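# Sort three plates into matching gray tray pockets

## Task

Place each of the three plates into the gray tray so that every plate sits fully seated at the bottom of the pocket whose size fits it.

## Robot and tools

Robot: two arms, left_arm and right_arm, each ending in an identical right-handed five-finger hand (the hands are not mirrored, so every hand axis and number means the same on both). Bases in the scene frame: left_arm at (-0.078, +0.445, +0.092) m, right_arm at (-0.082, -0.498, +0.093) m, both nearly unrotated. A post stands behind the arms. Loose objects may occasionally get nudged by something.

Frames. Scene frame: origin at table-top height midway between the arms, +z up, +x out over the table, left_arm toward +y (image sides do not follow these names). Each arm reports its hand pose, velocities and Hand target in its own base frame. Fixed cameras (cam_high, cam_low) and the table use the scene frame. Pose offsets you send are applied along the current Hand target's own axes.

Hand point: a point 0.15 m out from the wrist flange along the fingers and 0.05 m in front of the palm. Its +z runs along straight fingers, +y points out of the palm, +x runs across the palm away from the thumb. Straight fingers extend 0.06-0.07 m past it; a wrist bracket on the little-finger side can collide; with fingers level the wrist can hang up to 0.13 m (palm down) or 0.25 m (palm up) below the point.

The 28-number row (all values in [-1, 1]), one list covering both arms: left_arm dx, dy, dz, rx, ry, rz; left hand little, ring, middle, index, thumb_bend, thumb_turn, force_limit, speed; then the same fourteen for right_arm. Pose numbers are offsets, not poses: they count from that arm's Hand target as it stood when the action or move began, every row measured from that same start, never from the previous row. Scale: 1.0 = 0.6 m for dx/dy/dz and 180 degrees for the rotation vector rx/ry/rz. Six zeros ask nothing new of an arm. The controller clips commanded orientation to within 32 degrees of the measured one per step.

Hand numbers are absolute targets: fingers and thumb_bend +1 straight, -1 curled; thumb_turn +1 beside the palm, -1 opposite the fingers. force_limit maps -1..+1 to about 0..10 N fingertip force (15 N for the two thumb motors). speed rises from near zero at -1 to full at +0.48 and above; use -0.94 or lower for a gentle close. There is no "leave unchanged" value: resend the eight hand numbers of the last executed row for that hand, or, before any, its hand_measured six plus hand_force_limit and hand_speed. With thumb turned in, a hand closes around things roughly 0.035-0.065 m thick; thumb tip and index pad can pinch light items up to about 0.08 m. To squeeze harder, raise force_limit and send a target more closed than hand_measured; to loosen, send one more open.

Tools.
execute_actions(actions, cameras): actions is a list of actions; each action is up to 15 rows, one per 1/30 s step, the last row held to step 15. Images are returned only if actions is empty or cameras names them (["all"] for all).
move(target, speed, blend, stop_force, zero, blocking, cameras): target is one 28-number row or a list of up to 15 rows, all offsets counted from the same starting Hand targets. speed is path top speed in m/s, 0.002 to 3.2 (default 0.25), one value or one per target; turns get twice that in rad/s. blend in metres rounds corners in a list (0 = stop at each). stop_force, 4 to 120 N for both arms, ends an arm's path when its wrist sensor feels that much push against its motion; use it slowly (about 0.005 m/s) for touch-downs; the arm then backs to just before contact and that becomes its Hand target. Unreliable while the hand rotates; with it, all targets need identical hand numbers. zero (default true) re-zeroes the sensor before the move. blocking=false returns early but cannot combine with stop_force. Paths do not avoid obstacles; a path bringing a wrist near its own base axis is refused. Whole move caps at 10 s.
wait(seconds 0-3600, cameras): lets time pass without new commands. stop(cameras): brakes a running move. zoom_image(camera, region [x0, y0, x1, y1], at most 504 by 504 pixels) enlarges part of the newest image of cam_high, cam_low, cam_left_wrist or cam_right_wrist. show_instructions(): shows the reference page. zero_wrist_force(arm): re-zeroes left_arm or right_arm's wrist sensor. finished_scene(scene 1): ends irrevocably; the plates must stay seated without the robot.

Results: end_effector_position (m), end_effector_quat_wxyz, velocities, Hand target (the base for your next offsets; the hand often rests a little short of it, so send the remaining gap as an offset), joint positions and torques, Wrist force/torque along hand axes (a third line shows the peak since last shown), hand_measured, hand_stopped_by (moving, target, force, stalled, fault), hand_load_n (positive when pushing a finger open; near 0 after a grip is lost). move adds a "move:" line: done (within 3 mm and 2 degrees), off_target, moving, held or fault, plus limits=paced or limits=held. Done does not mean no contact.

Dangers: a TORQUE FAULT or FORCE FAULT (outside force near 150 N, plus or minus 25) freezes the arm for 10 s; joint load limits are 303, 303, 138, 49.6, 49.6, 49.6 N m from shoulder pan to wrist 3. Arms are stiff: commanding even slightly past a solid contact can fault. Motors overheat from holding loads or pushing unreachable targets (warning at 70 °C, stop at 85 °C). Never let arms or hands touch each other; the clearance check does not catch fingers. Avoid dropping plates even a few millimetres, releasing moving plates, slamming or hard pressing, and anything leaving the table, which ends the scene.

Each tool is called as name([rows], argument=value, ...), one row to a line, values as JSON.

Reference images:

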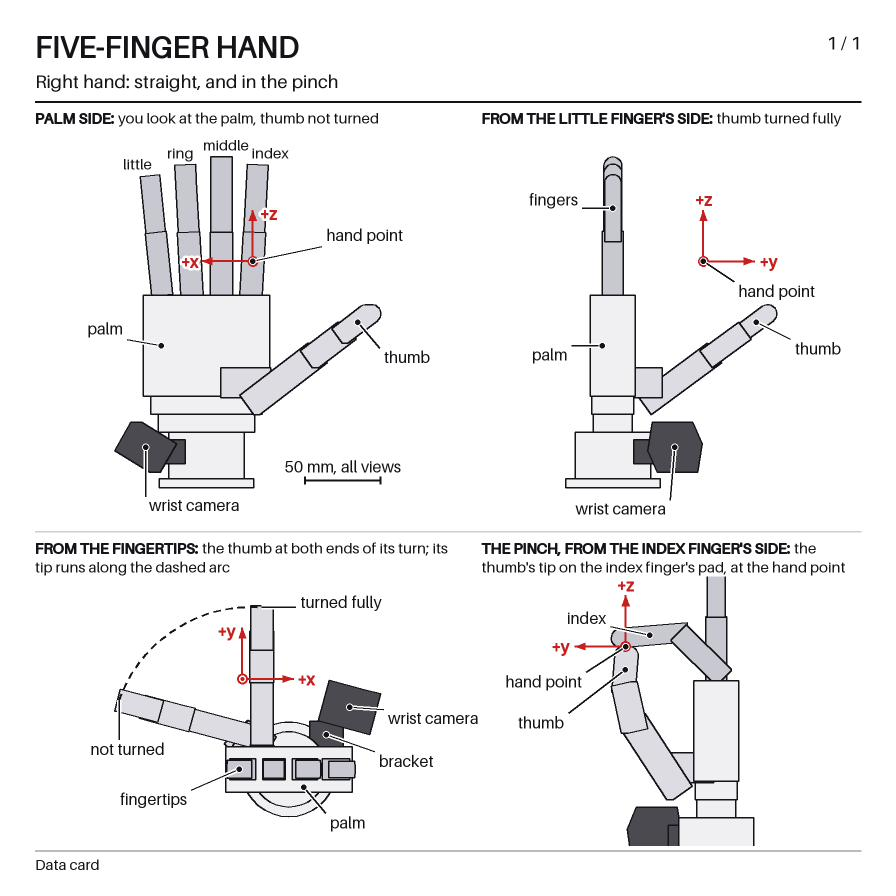

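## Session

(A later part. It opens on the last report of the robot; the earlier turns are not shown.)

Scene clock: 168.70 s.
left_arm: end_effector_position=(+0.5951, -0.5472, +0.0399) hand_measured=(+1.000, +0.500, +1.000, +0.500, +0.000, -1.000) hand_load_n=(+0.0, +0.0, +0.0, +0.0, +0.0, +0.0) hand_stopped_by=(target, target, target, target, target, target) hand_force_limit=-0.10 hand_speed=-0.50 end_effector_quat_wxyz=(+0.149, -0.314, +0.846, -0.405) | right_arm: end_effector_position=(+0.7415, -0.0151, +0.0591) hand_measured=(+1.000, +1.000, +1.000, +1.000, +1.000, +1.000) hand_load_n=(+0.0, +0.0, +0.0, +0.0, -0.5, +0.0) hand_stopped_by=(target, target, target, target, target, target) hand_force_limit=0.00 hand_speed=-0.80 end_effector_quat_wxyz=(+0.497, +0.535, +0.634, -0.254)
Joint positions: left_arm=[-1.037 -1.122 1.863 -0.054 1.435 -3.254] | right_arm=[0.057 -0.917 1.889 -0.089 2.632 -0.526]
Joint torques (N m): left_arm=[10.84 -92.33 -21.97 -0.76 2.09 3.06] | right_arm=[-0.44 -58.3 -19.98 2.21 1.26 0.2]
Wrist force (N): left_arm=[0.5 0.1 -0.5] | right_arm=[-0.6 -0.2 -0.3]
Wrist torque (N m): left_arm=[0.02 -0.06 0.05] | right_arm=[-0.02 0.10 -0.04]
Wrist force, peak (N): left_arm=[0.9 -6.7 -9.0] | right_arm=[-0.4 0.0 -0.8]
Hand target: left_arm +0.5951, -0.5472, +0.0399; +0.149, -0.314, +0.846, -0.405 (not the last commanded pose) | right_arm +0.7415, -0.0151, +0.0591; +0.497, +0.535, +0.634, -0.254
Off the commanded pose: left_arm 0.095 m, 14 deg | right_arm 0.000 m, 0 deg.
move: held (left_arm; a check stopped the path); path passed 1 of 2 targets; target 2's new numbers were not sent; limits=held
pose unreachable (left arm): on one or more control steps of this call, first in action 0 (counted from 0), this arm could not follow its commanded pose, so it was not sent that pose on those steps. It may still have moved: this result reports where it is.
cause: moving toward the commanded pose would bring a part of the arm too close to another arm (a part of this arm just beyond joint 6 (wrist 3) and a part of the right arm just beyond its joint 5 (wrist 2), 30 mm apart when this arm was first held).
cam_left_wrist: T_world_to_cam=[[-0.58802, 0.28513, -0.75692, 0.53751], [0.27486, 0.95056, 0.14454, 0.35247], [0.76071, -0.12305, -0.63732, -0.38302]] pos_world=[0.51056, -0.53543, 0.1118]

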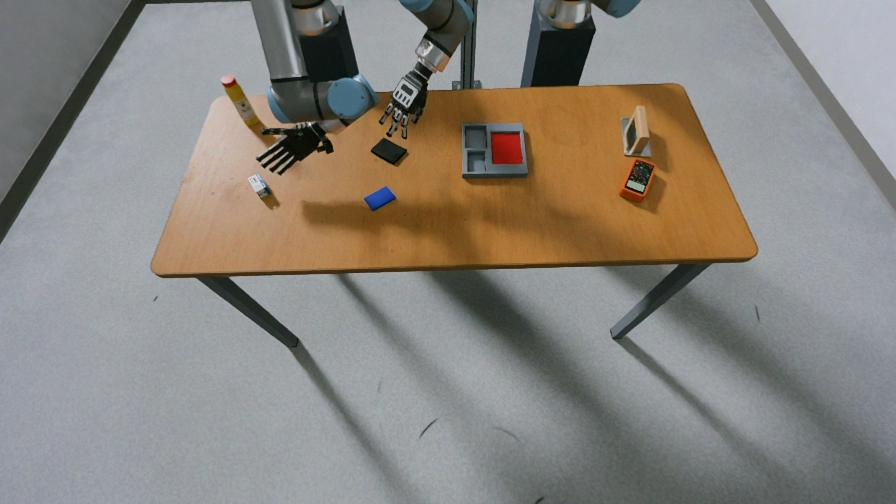

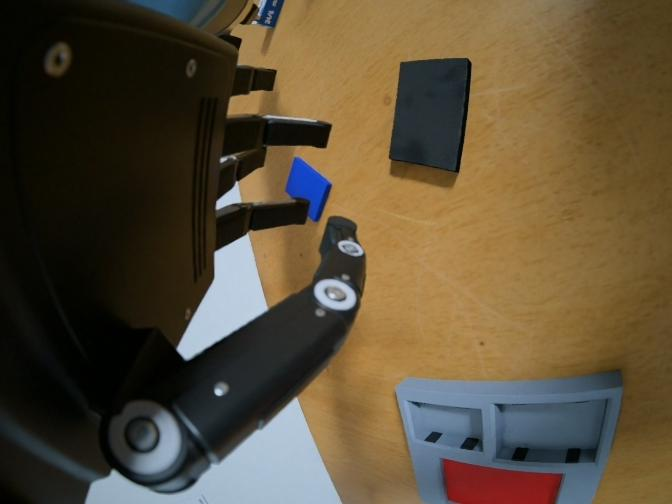

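move([
  [0,0,0,0,0,0,1,0.5,1,0.5,0,-1,-0.1,-0.5,-0.399,-0.1195,-0.1722,0,0,0,1,1,1,1,1,1,0,-0.8],
  [0,0,0,0,0,0,1,0.5,1,0.5,0,-1,-0.1,-0.5,-0.399,-0.1195,-0.1722,-0.538,-0.314,-0.703,1,1,1,1,1,1,0,-0.8],
], speed=0.25, blend=[0.05,0], cameras=["cam_high"])

Scene clock: 183.13 s.
left_arm: end_effector_position=(+0.5951, -0.5472, +0.0399) hand_measured=(+1.000, +0.500, +1.000, +0.500, +0.000, -1.000) hand_load_n=(+0.0, +0.0, +0.0, +0.0, +0.0, +0.0) hand_stopped_by=(target, target, target, target, target, target) hand_force_limit=-0.10 hand_speed=-0.50 end_effector_quat_wxyz=(+0.149, -0.314, +0.846, -0.405) | right_arm: end_effector_position=(+0.6214, -0.0503, +0.2988) hand_measured=(+1.000, +1.000, +1.000, +1.000, +1.000, +1.000) hand_load_n=(+0.0, +0.0, +0.0, +0.0, -0.5, -0.5) hand_stopped_by=(target, target, target, target, target, target) hand_force_limit=0.00 hand_speed=-0.80 end_effector_quat_wxyz=(-0.375, +0.789, -0.438, +0.212)
Joint positions: left_arm=[-1.037 -1.122 1.863 -0.054 1.435 -3.254] | right_arm=[-0.665 -1.448 1.857 0.756 0.755 -4.186]
Joint torques (N m): left_arm=[10.47 -89.33 -22.43 -0.64 2 2.84] | right_arm=[11.2 -22.74 -45.51 5.96 1.23 -2.16]
Wrist force (N): left_arm=[0.2 0.3 -0.7] | right_arm=[-1.3 2.0 -0.1]
Wrist torque (N m): left_arm=[0.05 -0.02 0.03] | right_arm=[-0.09 -0.08 -0.20]
Wrist force, peak (N): left_arm=[0.4 0.7 -1.3] | right_arm=[-1.3 2.0 -0.1]
Hand target: left_arm +0.5951, -0.5472, +0.0399; +0.149, -0.314, +0.846, -0.405 | right_arm +0.6214, -0.0503, +0.2988; -0.375, +0.789, -0.438, +0.211
Off the commanded pose: left_arm 0.000 m, 0 deg | right_arm 0.000 m, 0 deg.
move: done

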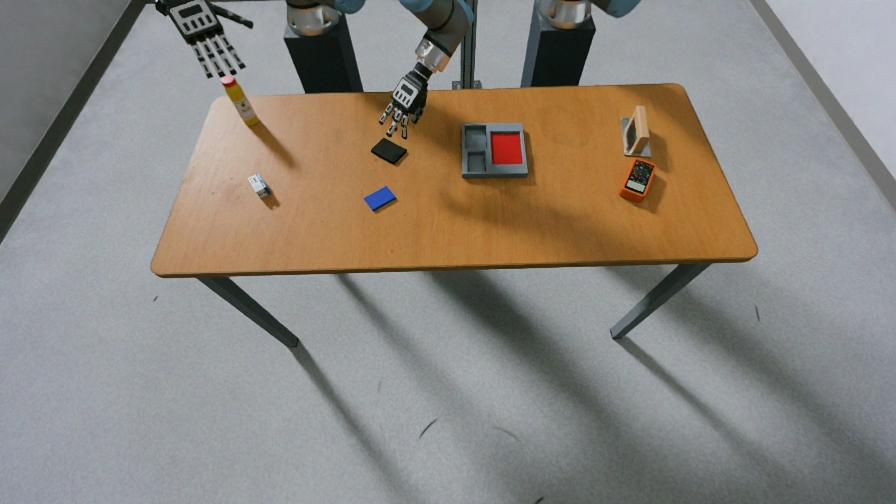

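move(target=[0.1092,0.0048,0.1526,0,-0.0621,-0.0504,1,0.3,1,0.3,1,-1,-0.1,-0.5,0,0,0,0,0,0,1,1,1,1,1,1,0,-0.8], speed=0.15, cameras=["cam_left_wrist"])

zoom_image(camera="cam_left_wrist", region=[250, 50, 550, 350])

Scene clock: 186.87 s.
left_arm: end_effector_position=(+0.5906, -0.6426, -0.0197) hand_measured=(+1.000, +0.300, +1.000, +0.300, +1.000, -1.000) hand_load_n=(+0.0, +0.0, +0.0, +0.0, +0.0, +0.0) hand_stopped_by=(target, target, target, target, target, target) hand_force_limit=-0.10 hand_speed=-0.50 end_effector_quat_wxyz=(+0.198, -0.417, +0.800, -0.383) | right_arm: end_effector_position=(+0.6214, -0.0503, +0.2988) hand_measured=(+1.000, +1.000, +1.000, +1.000, +1.000, +1.000) hand_load_n=(+0.0, +0.0, +0.0, +0.0, +0.0, +0.0) hand_stopped_by=(target, target, target, target, target, target) hand_force_limit=0.00 hand_speed=-0.80 end_effector_quat_wxyz=(-0.375, +0.789, -0.438, +0.211)
Joint positions: left_arm=[-1.166 -0.938 1.696 0.002 1.149 -3.515] | right_arm=[-0.665 -1.448 1.857 0.756 0.755 -4.186]
Joint torques (N m): left_arm=[-12.12 -63.19 -38.31 3.43 -3.63 -3.11] | right_arm=[11.11 -22.82 -45.95 5.73 0.8 -2.05]
Wrist force (N): left_arm=[0.5 0.0 -0.6] | right_arm=[-1.1 2.2 -0.4]
Wrist torque (N m): left_arm=[-0.01 -0.06 0.21] | right_arm=[-0.04 -0.10 -0.17]
Wrist force, peak (N): left_arm=[-0.6 0.3 -1.8] | right_arm=[-1.1 2.3 0.1]
Hand target: left_arm +0.5906, -0.6426, -0.0197; +0.198, -0.417, +0.800, -0.383 | right_arm +0.6214, -0.0503, +0.2988; -0.375, +0.789, -0.438, +0.211
Off the commanded pose: left_arm 0.000 m, 0 deg | right_arm 0.000 m, 0 deg.
move: done
cam_left_wrist: T_world_to_cam=[[-0.64099, 0.12972, -0.75651, 0.44831], [0.03004, 0.9891, 0.14415, 0.62233], [0.76696, 0.06967, -0.6379, -0.30921]] pos_world=[0.50581, -0.65215, 0.0522]

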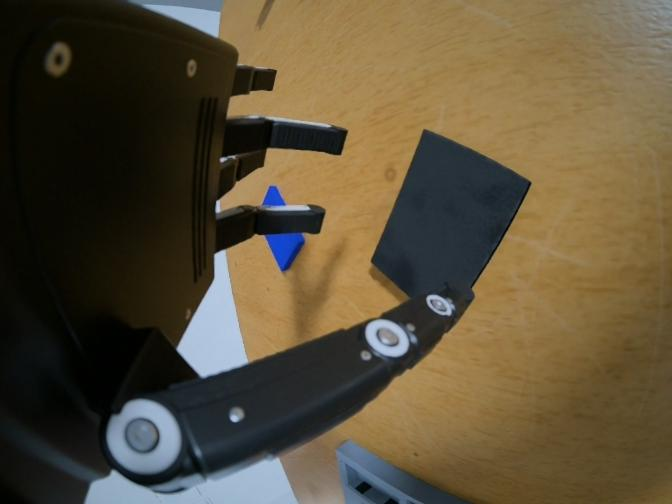

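Scaled by 1.680 from the camera's image (finer frame: 960x720).

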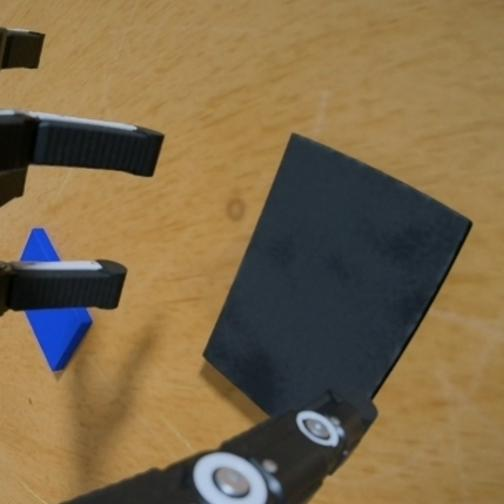

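move(target=[-0.0067,0.0565,0.0362,0.0083,0.0086,0.007,1,0.4,1,0.4,1,-1,-0.1,-0.5,0,0,0,0,0,0,1,1,1,1,1,1,0,-0.8], speed=0.1, cameras=["cam_left_wrist"])

zoom_image(camera="cam_left_wrist", region=[250, 50, 590, 390])

Scene clock: 193.50 s.
left_arm: end_effector_position=(+0.5892, -0.6369, -0.0597) hand_measured=(+1.000, +0.400, +1.000, +0.400, +1.000, -1.000) hand_load_n=(+0.0, +0.0, +0.0, +0.0, +0.0, +0.0) hand_stopped_by=(target, target, target, target, target, target) hand_force_limit=-0.10 hand_speed=-0.50 end_effector_quat_wxyz=(+0.197, -0.401, +0.802, -0.397) | right_arm: end_effector_position=(+0.6214, -0.0503, +0.2988) hand_measured=(+1.000, +1.000, +1.000, +1.000, +1.000, +1.000) hand_load_n=(+0.0, +0.0, +0.0, +0.0, +0.0, -0.5) hand_stopped_by=(target, target, target, target, target, target) hand_force_limit=0.00 hand_speed=-0.80 end_effector_quat_wxyz=(-0.375, +0.789, -0.438, +0.211)
Joint positions: left_arm=[-1.162 -0.909 1.744 -0.113 1.168 -3.476] | right_arm=[-0.665 -1.448 1.857 0.756 0.755 -4.186]
Joint torques (N m): left_arm=[11.76 -62.82 -19.76 -0.41 2.02 3.17] | right_arm=[7.57 -21.19 -45.79 5.53 0.89 -1.92]
Wrist force (N): left_arm=[0.6 0.5 -0.5] | right_arm=[-1.2 2.0 0.0]
Wrist torque (N m): left_arm=[0.05 -0.08 0.04] | right_arm=[-0.10 -0.11 -0.19]
Wrist force, peak (N): left_arm=[0.7 -0.8 -0.9] | right_arm=[-1.3 2.4 -0.1]
Hand target: left_arm +0.5892, -0.6369, -0.0598; +0.197, -0.401, +0.802, -0.397 | right_arm +0.6214, -0.0503, +0.2988; -0.375, +0.789, -0.438, +0.211
Off the commanded pose: left_arm 0.000 m, 0 deg | right_arm 0.000 m, 0 deg.
move: done
cam_left_wrist: T_world_to_cam=[[-0.61986, 0.14026, -0.77208, 0.40983], [0.06146, 0.98955, 0.13043, 0.6034], [0.78231, 0.0334, -0.622, -0.36523]] pos_world=[0.50267, -0.64238, 0.01055]

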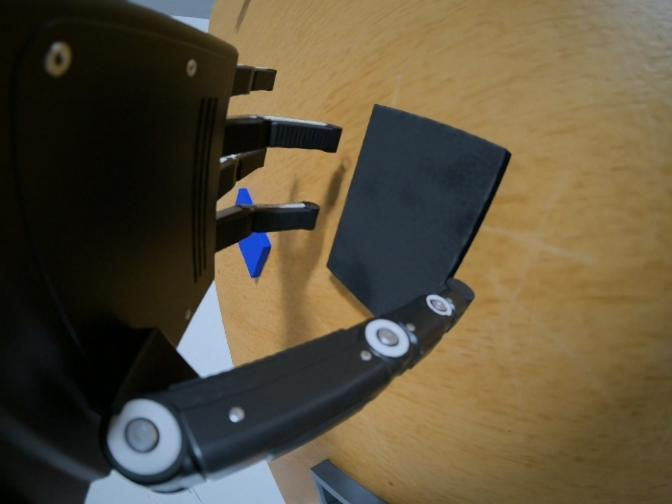

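Scaled by 1.482 from the camera's image (finer frame: 960x720).

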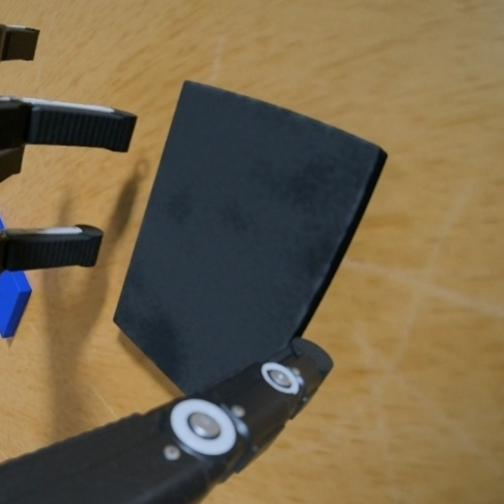

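move(target=[0,0.0155,0.0126,0,0,0,1,0.4,1,0.4,1,-1,-0.1,-0.5,0,0,0,0,0,0,1,1,1,1,1,1,0,-0.8], speed=0.006, stop_force=4, cameras=["cam_left_wrist"])

zoom_image(camera="cam_left_wrist", region=[250, 50, 590, 390])

Scene clock: 198.20 s.
left_arm: end_effector_position=(+0.5895, -0.6371, -0.0717) hand_measured=(+1.000, +0.400, +1.000, +0.400, +1.000, -1.000) hand_load_n=(+0.0, +0.0, +0.0, +0.0, +0.0, +0.0) hand_stopped_by=(target, target, target, target, target, target) hand_force_limit=-0.10 hand_speed=-0.50 end_effector_quat_wxyz=(+0.197, -0.401, +0.802, -0.397) | right_arm: end_effector_position=(+0.6214, -0.0503, +0.2988) hand_measured=(+1.000, +1.000, +1.000, +1.000, +1.000, +1.000) hand_load_n=(+0.0, +0.0, +0.0, +0.0, +0.0, +0.0) hand_stopped_by=(target, target, target, target, target, target) hand_force_limit=0.00 hand_speed=-0.80 end_effector_quat_wxyz=(-0.375, +0.789, -0.438, +0.211)
Joint positions: left_arm=[-1.162 -0.894 1.745 -0.13 1.168 -3.475] | right_arm=[-0.665 -1.448 1.857 0.756 0.755 -4.186]
Joint torques (N m): left_arm=[10.1 -63.2 -18.97 -0.52 1.75 3.15] | right_arm=[5.81 -23.66 -45.67 5.21 0.99 -1.91]
Wrist force (N): left_arm=[0.6 0.4 -0.8] | right_arm=[-1.1 1.5 -0.4]
Wrist torque (N m): left_arm=[0.06 -0.07 0.04] | right_arm=[-0.14 -0.11 -0.19]
Wrist force, peak (N): left_arm=[0.2 0.7 -1.0] | right_arm=[-1.3 2.2 -0.1]
Hand target: left_arm +0.5895, -0.6371, -0.0717; +0.197, -0.401, +0.802, -0.397 | right_arm +0.6214, -0.0503, +0.2988; -0.375, +0.789, -0.438, +0.211
Off the commanded pose: left_arm 0.000 m, 0 deg | right_arm 0.000 m, 0 deg.
move: done
cam_left_wrist: T_world_to_cam=[[-0.61986, 0.14028, -0.77208, 0.40071], [0.06147, 0.98955, 0.13044, 0.60515], [0.78231, 0.0334, -0.622, -0.37298]] pos_world=[0.50297, -0.64258, -0.00155]

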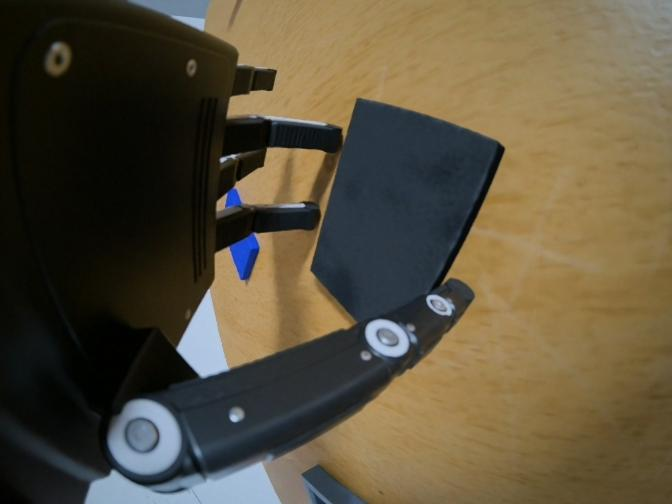

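Scaled by 1.482 from the camera's image (finer frame: 960x720).

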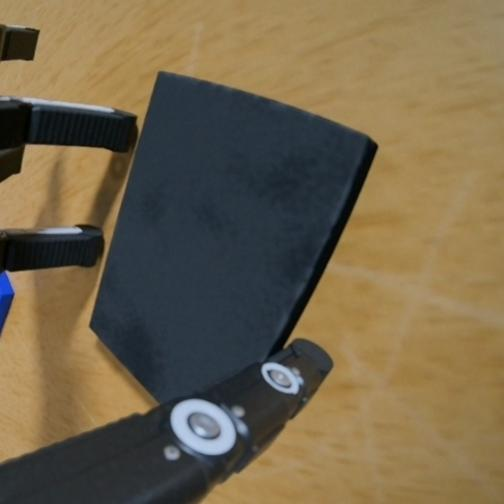

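move(target=[0,0,0,0,0,0,1,0.0,1,0.0,1,-1,-0.4,-0.95,0,0,0,0,0,0,1,1,1,1,1,1,0,-0.8], cameras=["cam_left_wrist"])

zoom_image(camera="cam_left_wrist", region=[250, 50, 590, 390])

Scene clock: 201.53 s.
left_arm: end_effector_position=(+0.5895, -0.6371, -0.0717) hand_measured=(+1.000, +0.112, +1.000, +0.118, +1.000, -1.000) hand_load_n=(+0.0, +3.5, +0.0, +3.0, +0.5, +1.0) hand_stopped_by=(target, force, target, force, target, target) hand_force_limit=-0.40 hand_speed=-0.95 end_effector_quat_wxyz=(+0.197, -0.401, +0.802, -0.397) | right_arm: end_effector_position=(+0.6214, -0.0503, +0.2988) hand_measured=(+1.000, +1.000, +1.000, +1.000, +1.000, +1.000) hand_load_n=(+0.0, +0.0, +0.0, +0.0, +0.0, +0.0) hand_stopped_by=(target, target, target, target, target, target) hand_force_limit=0.00 hand_speed=-0.80 end_effector_quat_wxyz=(-0.375, +0.789, -0.438, +0.211)
Joint positions: left_arm=[-1.162 -0.894 1.745 -0.13 1.168 -3.475] | right_arm=[-0.665 -1.448 1.857 0.756 0.755 -4.186]
Joint torques (N m): left_arm=[10.73 -62.81 -19 -0.1 1.7 2.9] | right_arm=[6.18 -22.58 -45.04 5.43 0.9 -1.66]
Wrist force (N): left_arm=[0.5 -0.1 -0.3] | right_arm=[-1.5 1.9 0.2]
Wrist torque (N m): left_arm=[-0.07 -0.09 0.03] | right_arm=[-0.12 -0.05 -0.20]
Wrist force, peak (N): left_arm=[0.5 0.6 -1.0] | right_arm=[-1.3 2.2 -0.2]
Hand target: left_arm +0.5895, -0.6371, -0.0717; +0.197, -0.401, +0.802, -0.397 | right_arm +0.6214, -0.0503, +0.2988; -0.375, +0.789, -0.438, +0.211
Off the commanded pose: left_arm 0.000 m, 0 deg | right_arm 0.000 m, 0 deg.
move: done
cam_left_wrist: T_world_to_cam=[[-0.61986, 0.14028, -0.77208, 0.40071], [0.06147, 0.98955, 0.13044, 0.60515], [0.78231, 0.0334, -0.622, -0.37298]] pos_world=[0.50297, -0.64258, -0.00155]

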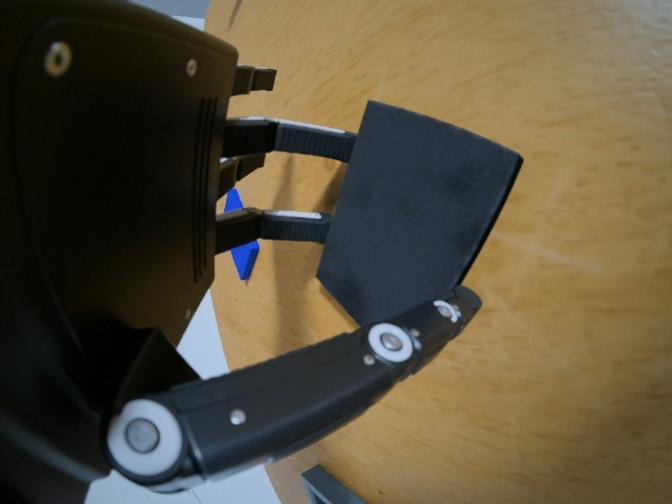

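Scaled by 1.482 from the camera's image (finer frame: 960x720).

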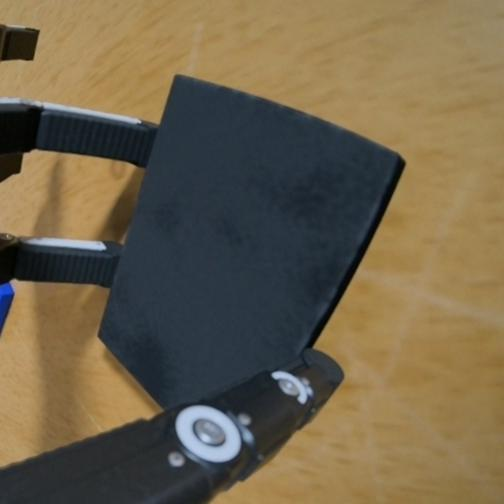

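move(target=[0,0,0,0,0,0,1,0.05,1,0.05,1,-1,-0.1,-0.95,0,0,0,0,0,0,1,1,1,1,1,1,0,-0.8])

move(target=[0,-0.0259,-0.021,0,0,0,1,0.05,1,0.05,1,-1,-0.1,-0.95,0,0,0,0,0,0,1,1,1,1,1,1,0,-0.8], speed=0.04, cameras=["cam_left_wrist"])

Scene clock: 202.87 s.
left_arm: end_effector_position=(+0.5895, -0.6371, -0.0717) hand_measured=(+1.000, +0.104, +1.000, +0.110, +1.000, -1.000) hand_load_n=(+0.0, +5.0, +0.0, +5.0, +0.5, +1.5) hand_stopped_by=(target, force, target, force, target, target) hand_force_limit=-0.10 hand_speed=-0.95 end_effector_quat_wxyz=(+0.197, -0.401, +0.802, -0.397) | right_arm: end_effector_position=(+0.6214, -0.0503, +0.2988) hand_measured=(+1.000, +1.000, +1.000, +1.000, +1.000, +1.000) hand_load_n=(+0.0, +0.0, +0.0, +0.0, +0.0, -0.5) hand_stopped_by=(target, target, target, target, target, target) hand_force_limit=0.00 hand_speed=-0.80 end_effector_quat_wxyz=(-0.375, +0.789, -0.438, +0.211)
Joint positions: left_arm=[-1.162 -0.894 1.745 -0.13 1.168 -3.475] | right_arm=[-0.665 -1.448 1.857 0.756 0.755 -4.186]
Joint torques (N m): left_arm=[11.52 -63.78 -19.58 -0.32 1.79 2.73] | right_arm=[4.64 -23.07 -45.55 5.22 0.92 -1.85]
Wrist force (N): left_arm=[0.4 0.3 -0.9] | right_arm=[-1.4 1.5 0.1]
Wrist torque (N m): left_arm=[0.02 -0.06 0.04] | right_arm=[-0.18 -0.08 -0.22]
Wrist force, peak (N): left_arm=[0.2 0.3 -1.0] | right_arm=[-1.4 2.4 -0.6]
Hand target: left_arm +0.5895, -0.6371, -0.0717; +0.197, -0.401, +0.802, -0.397 | right_arm +0.6214, -0.0503, +0.2988; -0.375, +0.789, -0.438, +0.211
Off the commanded pose: left_arm 0.000 m, 0 deg | right_arm 0.000 m, 0 deg.
move: done

Scene clock: 203.70 s.
left_arm: end_effector_position=(+0.5891, -0.6367, -0.0518) hand_measured=(+1.000, +0.104, +1.000, +0.110, +1.000, -1.000) hand_load_n=(+0.0, +5.0, +0.0, +4.5, +0.5, +1.5) hand_stopped_by=(target, force, target, force, target, target) hand_force_limit=-0.10 hand_speed=-0.95 end_effector_quat_wxyz=(+0.197, -0.401, +0.802, -0.397) | right_arm: end_effector_position=(+0.6214, -0.0503, +0.2988) hand_measured=(+1.000, +1.000, +1.000, +1.000, +1.000, +1.000) hand_load_n=(+0.0, +0.0, +0.0, +0.0, +0.0, +0.0) hand_stopped_by=(target, target, target, target, target, target) hand_force_limit=0.00 hand_speed=-0.80 end_effector_quat_wxyz=(-0.375, +0.789, -0.438, +0.211)
Joint positions: left_arm=[-1.162 -0.919 1.743 -0.102 1.168 -3.476] | right_arm=[-0.665 -1.448 1.857 0.756 0.755 -4.186]
Joint torques (N m): left_arm=[-10.82 -100.98 -37.14 2.73 -3.62 -2.67] | right_arm=[5.6 -22.66 -44.8 5.21 0.68 -1.87]
Wrist force (N): left_arm=[0.1 0.8 -0.3] | right_arm=[-0.8 1.8 0.1]
Wrist torque (N m): left_arm=[0.05 -0.01 0.01] | right_arm=[-0.13 -0.16 -0.17]
Wrist force, peak (N): left_arm=[0.7 1.0 -0.2] | right_arm=[-1.4 2.1 0.2]
Hand target: left_arm +0.5890, -0.6367, -0.0517; +0.197, -0.401, +0.802, -0.397 | right_arm +0.6214, -0.0503, +0.2988; -0.375, +0.789, -0.438, +0.211
Off the commanded pose: left_arm 0.000 m, 0 deg | right_arm 0.000 m, 0 deg.
move: done
cam_left_wrist: T_world_to_cam=[[-0.61986, 0.14028, -0.77208, 0.41579], [0.06147, 0.98955, 0.13044, 0.60228], [0.78231, 0.0334, -0.622, -0.3603]] pos_world=[0.50257, -0.64228, 0.01835]

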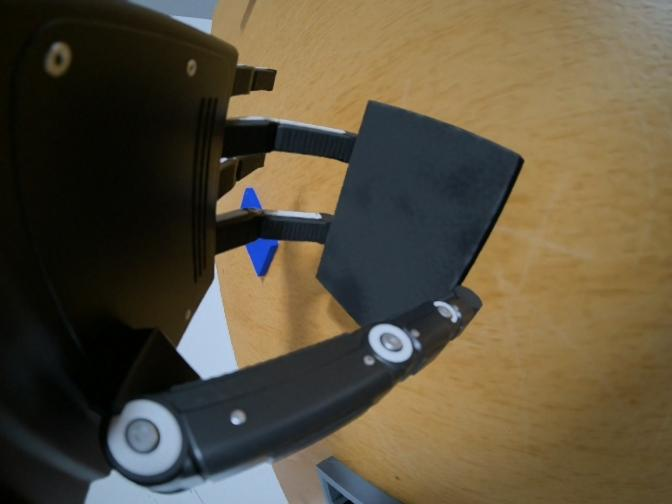

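move([
  [0,-0.0793,-0.061,0,0,0,1,0.05,1,0.05,1,-1,-0.1,-0.95,0,0,0,0,0,0,1,1,1,1,1,1,0,-0.8],
  [-0.3113,0.0847,-0.3059,0,0.2438,0.1877,1,0.05,1,0.05,1,-1,-0.1,-0.95,0,0,0,0,0,0,1,1,1,1,1,1,0,-0.8],
], speed=0.13, blend=[0.03,0], cameras=["cam_left_wrist"])

zoom_image(camera="cam_left_wrist", region=[250, 50, 650, 450])

Scene clock: 215.63 s.
left_arm: end_effector_position=(+0.5601, -0.3812, +0.0192) hand_measured=(+1.000, +0.104, +1.000, +0.110, +1.000, -1.000) hand_load_n=(+0.0, +5.0, +0.0, +4.5, +1.0, +1.5) hand_stopped_by=(target, force, target, force, target, target) hand_force_limit=-0.10 hand_speed=-0.95 end_effector_quat_wxyz=(-0.008, +0.018, +0.896, -0.443) | right_arm: end_effector_position=(+0.6214, -0.0503, +0.2988) hand_measured=(+1.000, +1.000, +1.000, +1.000, +1.000, +1.000) hand_load_n=(+0.0, +0.0, +0.0, +0.0, +0.0, +0.0) hand_stopped_by=(target, target, target, target, target, target) hand_force_limit=0.00 hand_speed=-0.80 end_effector_quat_wxyz=(-0.375, +0.789, -0.438, +0.211)
Joint positions: left_arm=[-0.673 -1.123 1.975 0.06 2.265 -2.449] | right_arm=[-0.665 -1.448 1.857 0.756 0.755 -4.186]
Joint torques (N m): left_arm=[9.55 -45.33 -35.43 3.96 3.54 2.94] | right_arm=[2.05 -23.68 -44.82 5.62 0.71 -1.43]
Wrist force (N): left_arm=[0.3 0.6 0.0] | right_arm=[-1.1 1.8 0.1]
Wrist torque (N m): left_arm=[0.03 -0.04 0.05] | right_arm=[-0.13 -0.12 -0.19]
Wrist force, peak (N): left_arm=[0.6 1.9 0.5] | right_arm=[-1.3 2.2 -0.3]
Hand target: left_arm +0.5601, -0.3812, +0.0192; -0.008, +0.018, +0.896, -0.443 | right_arm +0.6214, -0.0503, +0.2988; -0.375, +0.789, -0.438, +0.211
Off the commanded pose: left_arm 0.000 m, 0 deg | right_arm 0.000 m, 0 deg.
move: done
cam_left_wrist: T_world_to_cam=[[-0.23442, 0.58972, -0.77284, 0.37233], [0.84886, 0.51163, 0.13293, -0.28136], [0.4738, -0.62487, -0.62052, -0.38015]] pos_world=[0.50623, -0.31316, 0.08926]

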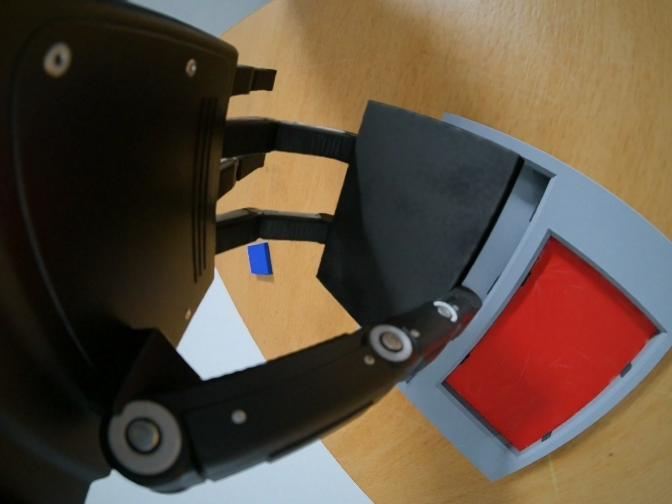

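Scaled by 1.260 from the camera's image (finer frame: 960x720).

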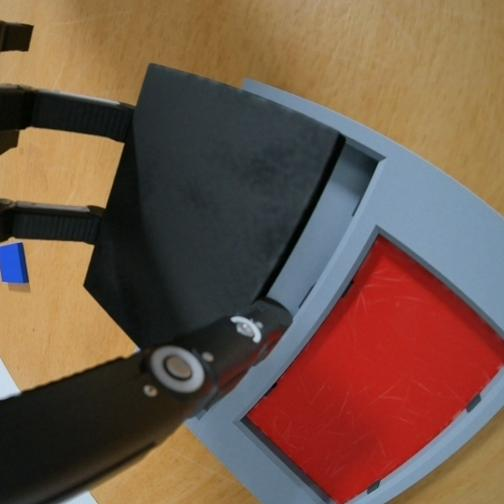

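move(target=[0.0067,0.0779,0.0473,0,0,0,1,0.05,1,0.05,1,-1,-0.1,-0.95,0,0,0,0,0,0,1,1,1,1,1,1,0,-0.8], speed=0.08, cameras=["cam_left_wrist","cam_high"])

zoom_image(camera="cam_left_wrist", region=[250, 50, 650, 450])

zoom_image(camera="cam_high", region=[400, 80, 560, 200])

Scene clock: 218.77 s.
left_arm: end_effector_position=(+0.5565, -0.3752, -0.0351) hand_measured=(+1.000, +0.104, +1.000, +0.110, +1.000, -1.000) hand_load_n=(+0.0, +5.5, +0.0, +4.5, +1.0, +1.5) hand_stopped_by=(target, force, target, force, target, target) hand_force_limit=-0.10 hand_speed=-0.95 end_effector_quat_wxyz=(-0.008, +0.018, +0.896, -0.443) | right_arm: end_effector_position=(+0.6214, -0.0503, +0.2988) hand_measured=(+1.000, +1.000, +1.000, +1.000, +1.000, +1.000) hand_load_n=(+0.0, +0.0, +0.0, +0.0, +0.0, +0.0) hand_stopped_by=(target, target, target, target, target, target) hand_force_limit=0.00 hand_speed=-0.80 end_effector_quat_wxyz=(-0.375, +0.789, -0.438, +0.211)
Joint positions: left_arm=[-0.668 -1.053 2.003 -0.035 2.268 -2.444] | right_arm=[-0.665 -1.448 1.857 0.756 0.755 -4.186]
Joint torques (N m): left_arm=[12.27 -49.46 -15.05 0.64 3.34 2.94] | right_arm=[3.49 -22.55 -45.03 5.29 0.46 -1.6]
Wrist force (N): left_arm=[0.3 0.6 0.6] | right_arm=[-0.7 1.9 0.1]
Wrist torque (N m): left_arm=[-0.02 -0.04 0.04] | right_arm=[-0.12 -0.18 -0.16]
Wrist force, peak (N): left_arm=[0.6 1.3 -0.2] | right_arm=[-1.3 2.3 -0.2]
Hand target: left_arm +0.5564, -0.3752, -0.0352; -0.008, +0.018, +0.896, -0.443 | right_arm +0.6214, -0.0503, +0.2988; -0.375, +0.789, -0.438, +0.211
Off the commanded pose: left_arm 0.000 m, 0 deg | right_arm 0.000 m, 0 deg.
move: done
cam_left_wrist: T_world_to_cam=[[-0.2343, 0.58979, -0.77282, 0.32586], [0.84889, 0.51155, 0.13304, -0.27416], [0.4738, -0.62487, -0.62052, -0.40828]] pos_world=[0.50253, -0.30706, 0.03496]
Images, in order (width x height): cam_high 896x504, cam_left_wrist 672x504.

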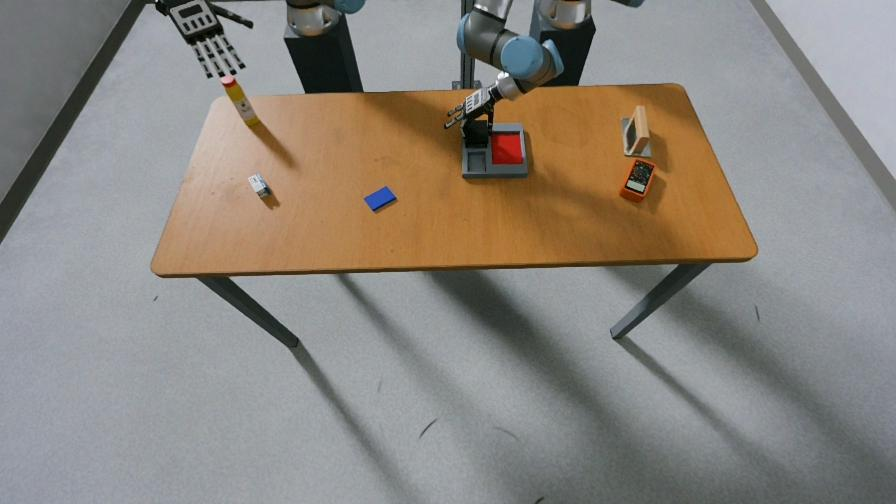

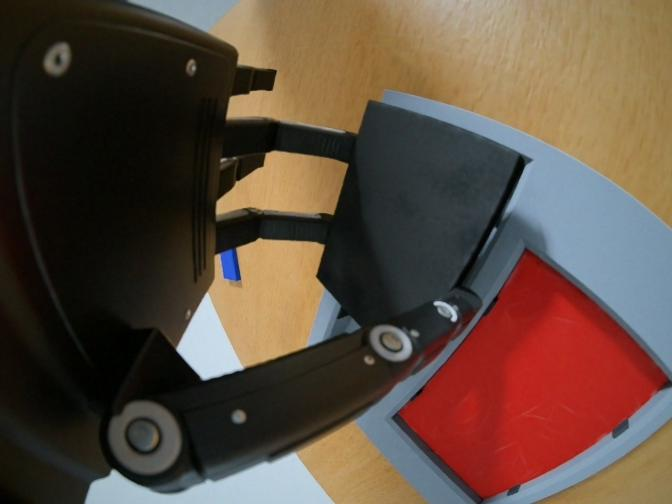

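Scaled by 1.260 from the camera's image (finer frame: 960x720).

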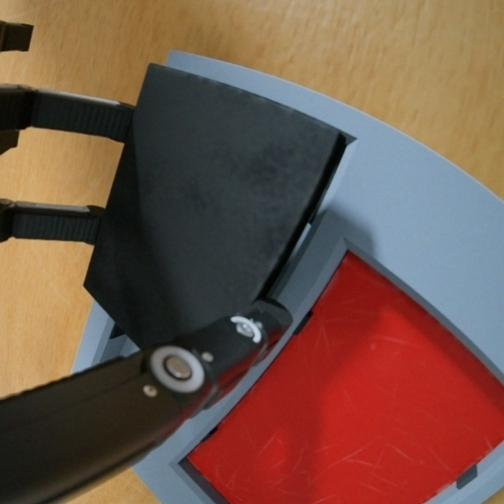

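Scaled by 3.150 from the camera's image (finer frame: 1280x720).

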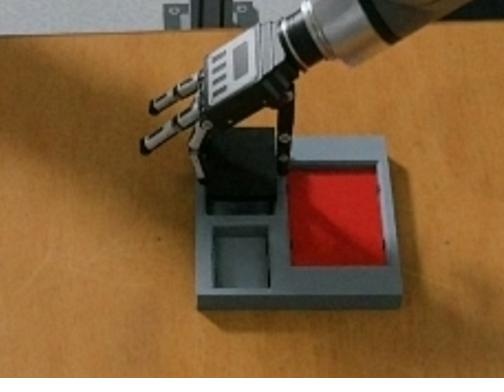

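move(target=[0,0.014,0.0128,0,0,0,1,0.05,1,0.05,1,-1,-0.1,-0.95,0,0,0,0,0,0,1,1,1,1,1,1,0,-0.8], speed=0.03, cameras=["cam_left_wrist","cam_high"])

zoom_image(camera="cam_left_wrist", region=[430, 80, 630, 280])

zoom_image(camera="cam_left_wrist", region=[290, 60, 490, 260])

zoom_image(camera="cam_high", region=[440, 100, 540, 190])

Scene clock: 222.27 s.
left_arm: end_effector_position=(+0.5564, -0.3762, -0.0465) hand_measured=(+1.000, +0.104, +1.000, +0.110, +1.000, -1.000) hand_load_n=(+0.0, +5.0, +0.0, +4.5, +1.0, +1.5) hand_stopped_by=(target, force, target, force, target, target) hand_force_limit=-0.10 hand_speed=-0.95 end_effector_quat_wxyz=(-0.008, +0.018, +0.896, -0.443) | right_arm: end_effector_position=(+0.6214, -0.0503, +0.2988) hand_measured=(+1.000, +1.000, +1.000, +1.000, +1.000, +1.000) hand_load_n=(+0.0, +0.0, +0.0, +0.0, +0.0, +0.0) hand_stopped_by=(target, target, target, target, target, target) hand_force_limit=0.00 hand_speed=-0.80 end_effector_quat_wxyz=(-0.375, +0.789, -0.438, +0.211)
Joint positions: left_arm=[-0.67 -1.036 2.004 -0.054 2.267 -2.445] | right_arm=[-0.665 -1.448 1.857 0.756 0.755 -4.186]
Joint torques (N m): left_arm=[-10.57 -48.26 -14.12 0.41 -1.84 -3.18] | right_arm=[1.04 -21.3 -44.79 5.2 0.51 -1.52]
Wrist force (N): left_arm=[0.0 0.7 -0.1] | right_arm=[-1.3 2.0 0.0]
Wrist torque (N m): left_arm=[0.04 0.02 0.19] | right_arm=[-0.10 -0.10 -0.19]
Wrist force, peak (N): left_arm=[0.4 1.5 0.2] | right_arm=[-1.5 2.2 0.0]
Hand target: left_arm +0.5564, -0.3762, -0.0465; -0.008, +0.018, +0.896, -0.443 | right_arm +0.6214, -0.0503, +0.2988; -0.375, +0.789, -0.438, +0.211
Off the commanded pose: left_arm 0.000 m, 0 deg | right_arm 0.000 m, 0 deg.
move: done
cam_left_wrist: T_world_to_cam=[[-0.2343, 0.58979, -0.77282, 0.31764], [0.84889, 0.51155, 0.13304, -0.27213], [0.4738, -0.62487, -0.62052, -0.41598]] pos_world=[0.50253, -0.30806, 0.02356]
Images, in order (width x height): cam_high 896x504, cam_left_wrist 672x504.

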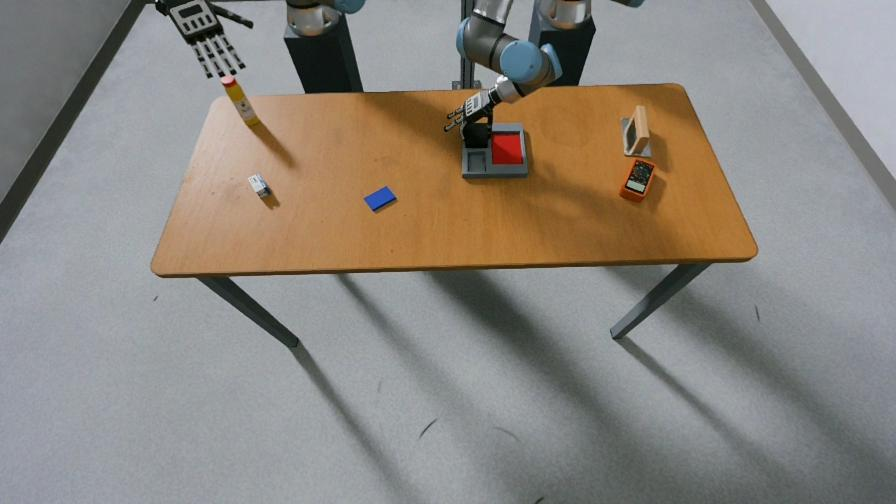

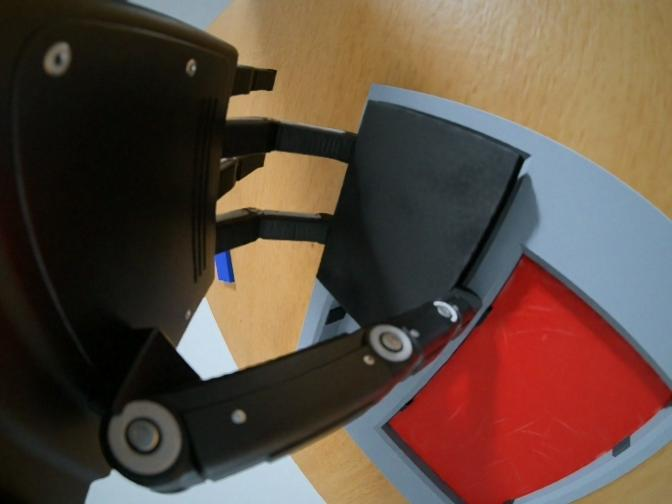

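Scaled by 2.520 from the camera's image (finer frame: 960x720).

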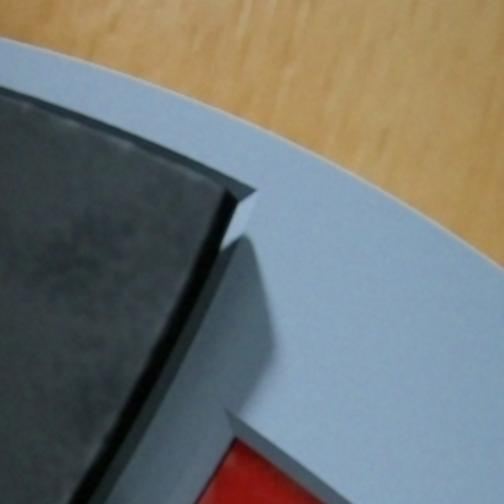

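Scaled by 2.520 from the camera's image (finer frame: 960x720).

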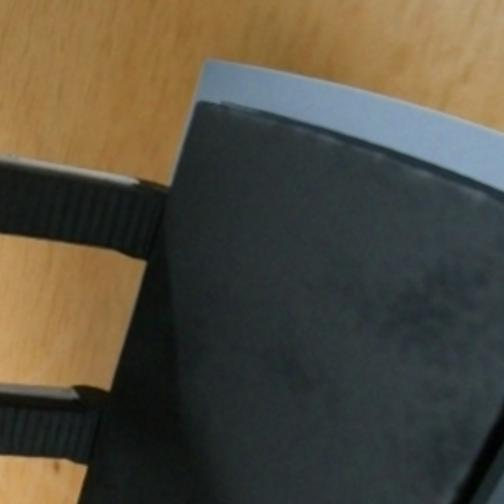

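Scaled by 5.040 from the camera's image (finer frame: 1280x720).

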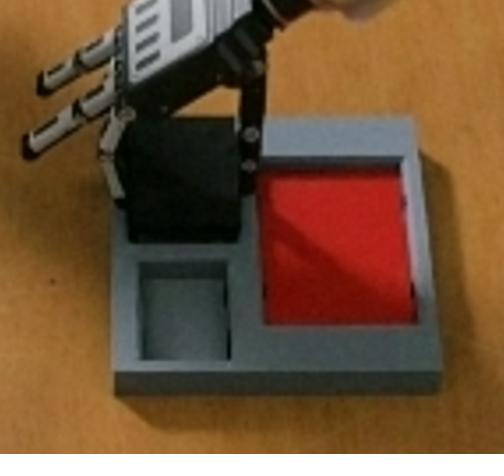

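move(target=[-0.0013,0.0013,0.0037,0,0,0,1,0.05,1,0.05,1,-1,-0.1,-0.95,0,0,0,0,0,0,1,1,1,1,1,1,0,-0.8], speed=0.02, cameras=["cam_left_wrist","cam_low"])

zoom_image(camera="cam_left_wrist", region=[430, 80, 630, 280])

zoom_image(camera="cam_left_wrist", region=[290, 230, 490, 430])

Scene clock: 229.27 s.
left_arm: end_effector_position=(+0.5571, -0.3775, -0.0485) hand_measured=(+1.000, +0.104, +1.000, +0.110, +1.000, -1.000) hand_load_n=(+0.0, +5.0, +0.0, +5.0, +1.0, +1.5) hand_stopped_by=(target, force, target, force, target, target) hand_force_limit=-0.10 hand_speed=-0.95 end_effector_quat_wxyz=(-0.008, +0.018, +0.896, -0.443) | right_arm: end_effector_position=(+0.6214, -0.0503, +0.2988) hand_measured=(+1.000, +1.000, +1.000, +1.000, +1.000, +1.000) hand_load_n=(+0.0, +0.0, -0.5, +0.0, +0.0, +0.0) hand_stopped_by=(target, target, target, target, target, target) hand_force_limit=0.00 hand_speed=-0.80 end_effector_quat_wxyz=(-0.375, +0.789, -0.438, +0.211)
Joint positions: left_arm=[-0.671 -1.032 2.002 -0.057 2.266 -2.446] | right_arm=[-0.665 -1.448 1.857 0.756 0.755 -4.186]
Joint torques (N m): left_arm=[-11.25 -48.34 -31.35 0.86 -2.06 -3.13] | right_arm=[-0.83 -22.58 -44.66 5.2 0.12 -1.38]
Wrist force (N): left_arm=[0.3 0.8 0.0] | right_arm=[-1.1 1.8 -0.2]
Wrist torque (N m): left_arm=[0.06 -0.03 0.24] | right_arm=[-0.11 -0.10 -0.19]
Wrist force, peak (N): left_arm=[0.3 1.2 0.5] | right_arm=[-1.4 2.1 -0.3]
Hand target: left_arm +0.5572, -0.3775, -0.0485; -0.008, +0.018, +0.896, -0.443 | right_arm +0.6214, -0.0503, +0.2988; -0.375, +0.789, -0.438, +0.211
Off the commanded pose: left_arm 0.000 m, 0 deg | right_arm 0.000 m, 0 deg.
move: done
cam_left_wrist: T_world_to_cam=[[-0.23437, 0.58975, -0.77283, 0.31705], [0.84887, 0.5116, 0.13298, -0.27177], [0.4738, -0.62487, -0.62052, -0.41836]] pos_world=[0.50323, -0.30936, 0.02156]
Images, in order (width x height): cam_low 896x504, cam_left_wrist 672x504.

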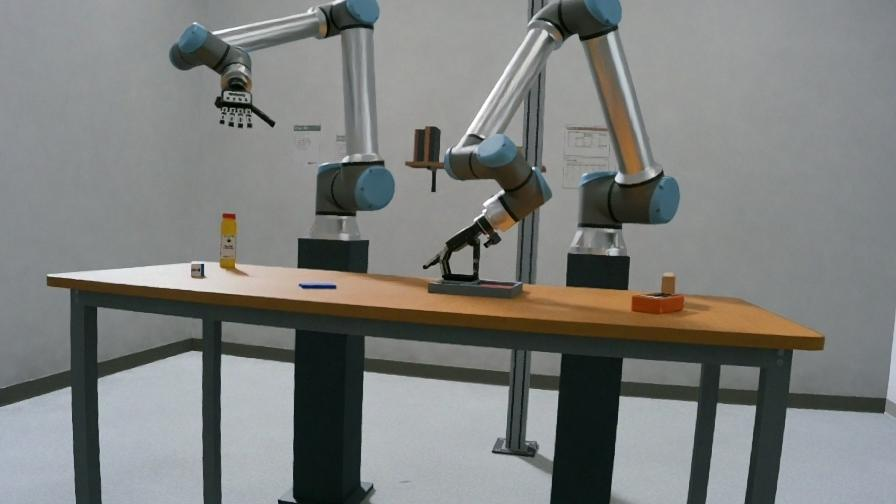

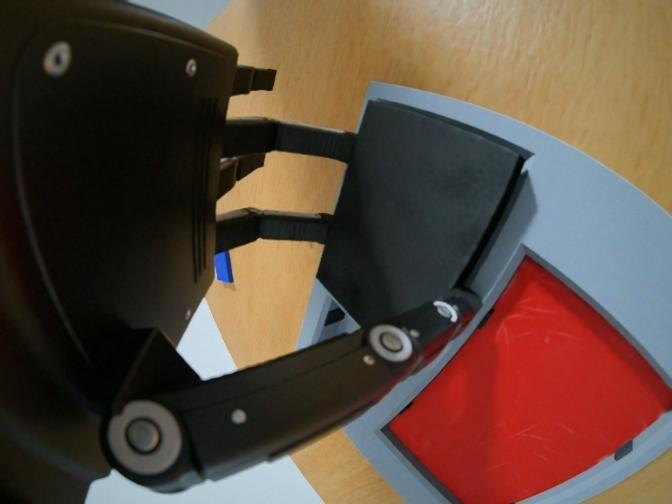

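Scaled by 2.520 from the camera's image (finer frame: 960x720).

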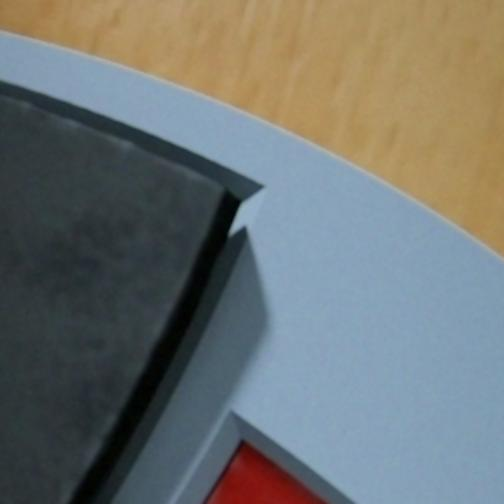

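Scaled by 2.520 from the camera's image (finer frame: 960x720).

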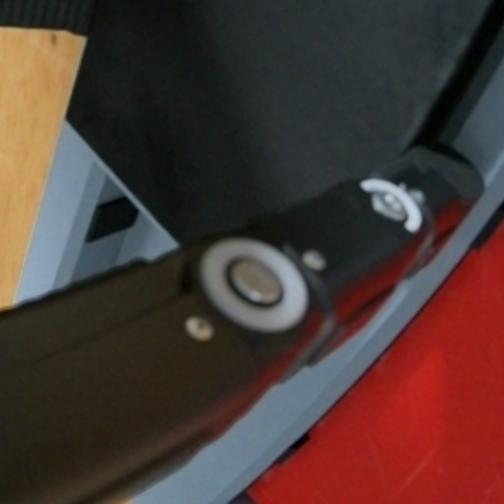

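move(target=[0,0.0052,0.0042,0,0,0,1,0.05,1,0.05,1,-1,-0.1,-0.95,0,0,0,0,0,0,1,1,1,1,1,1,0,-0.8], speed=0.004, stop_force=4, cameras=["cam_left_wrist"])

zoom_image(camera="cam_left_wrist", region=[430, 80, 630, 280])

Scene clock: 232.93 s.
left_arm: end_effector_position=(+0.5572, -0.3776, -0.0499) hand_measured=(+1.000, +0.104, +1.000, +0.110, +1.000, -1.000) hand_load_n=(+0.0, +5.0, -0.5, +4.5, +1.0, +2.0) hand_stopped_by=(target, force, target, force, target, target) hand_force_limit=-0.10 hand_speed=-0.95 end_effector_quat_wxyz=(-0.008, +0.018, +0.896, -0.443) | right_arm: end_effector_position=(+0.6214, -0.0503, +0.2988) hand_measured=(+1.000, +1.000, +1.000, +1.000, +1.000, +1.000) hand_load_n=(+0.0, +0.0, +0.0, +0.0, +0.0, +0.0) hand_stopped_by=(target, target, target, target, target, target) hand_force_limit=0.00 hand_speed=-0.80 end_effector_quat_wxyz=(-0.375, +0.789, -0.438, +0.211)
Joint positions: left_arm=[-0.671 -1.03 2.003 -0.059 2.266 -2.447] | right_arm=[-0.665 -1.448 1.857 0.756 0.755 -4.186]
Joint torques (N m): left_arm=[-6.3 -85.79 -27.62 4.41 -1.87 -2.18] | right_arm=[-2.12 -21.98 -44.72 5.17 0.38 -1.41]
Wrist force (N): left_arm=[0.4 -3.2 -2.8] | right_arm=[-1.1 2.1 -0.4]
Wrist torque (N m): left_arm=[0.13 0.10 0.11] | right_arm=[-0.07 -0.11 -0.18]
Wrist force, peak (N): left_arm=[0.9 -7.0 -5.5] | right_arm=[-1.6 2.0 0.0]
Hand target: left_arm +0.5572, -0.3776, -0.0499; -0.008, +0.018, +0.896, -0.443 (not the last commanded pose) | right_arm +0.6214, -0.0503, +0.2988; -0.375, +0.789, -0.438, +0.211
Off the commanded pose: left_arm 0.003 m, 0 deg | right_arm 0.000 m, 0 deg.
move: contact (left_arm)
cam_left_wrist: T_world_to_cam=[[-0.23426, 0.58974, -0.77287, 0.316], [0.84889, 0.51156, 0.13304, -0.27164], [0.47383, -0.62491, -0.62046, -0.41937]] pos_world=[0.50333, -0.30946, 0.02016]

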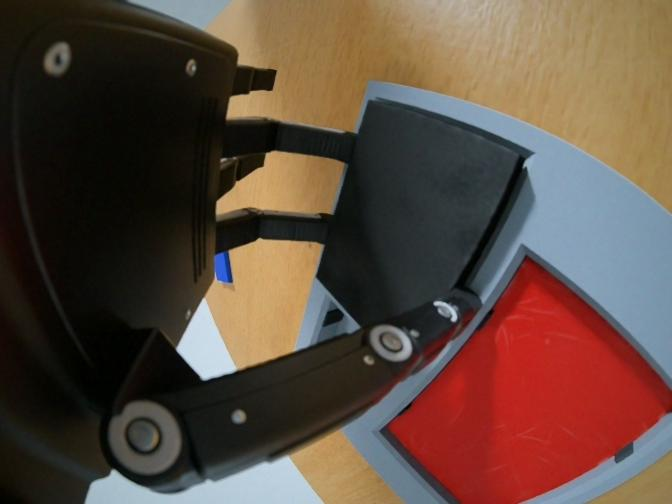

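Scaled by 2.520 from the camera's image (finer frame: 960x720).

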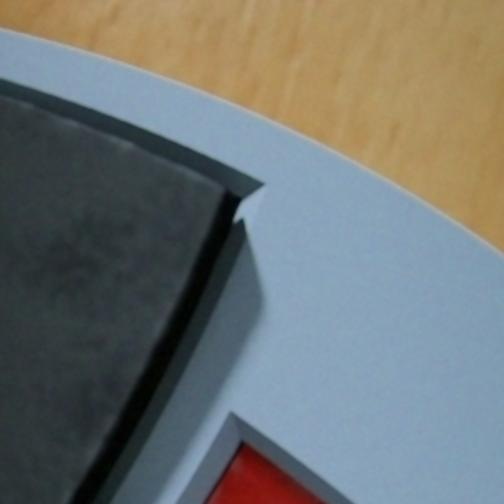

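zoom_image(camera="cam_left_wrist", region=[290, 250, 390, 350])

Scaled by 5.040 from the camera's image (finer frame: 960x720).

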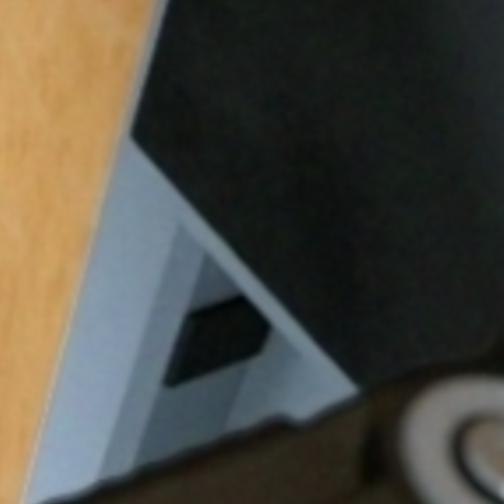

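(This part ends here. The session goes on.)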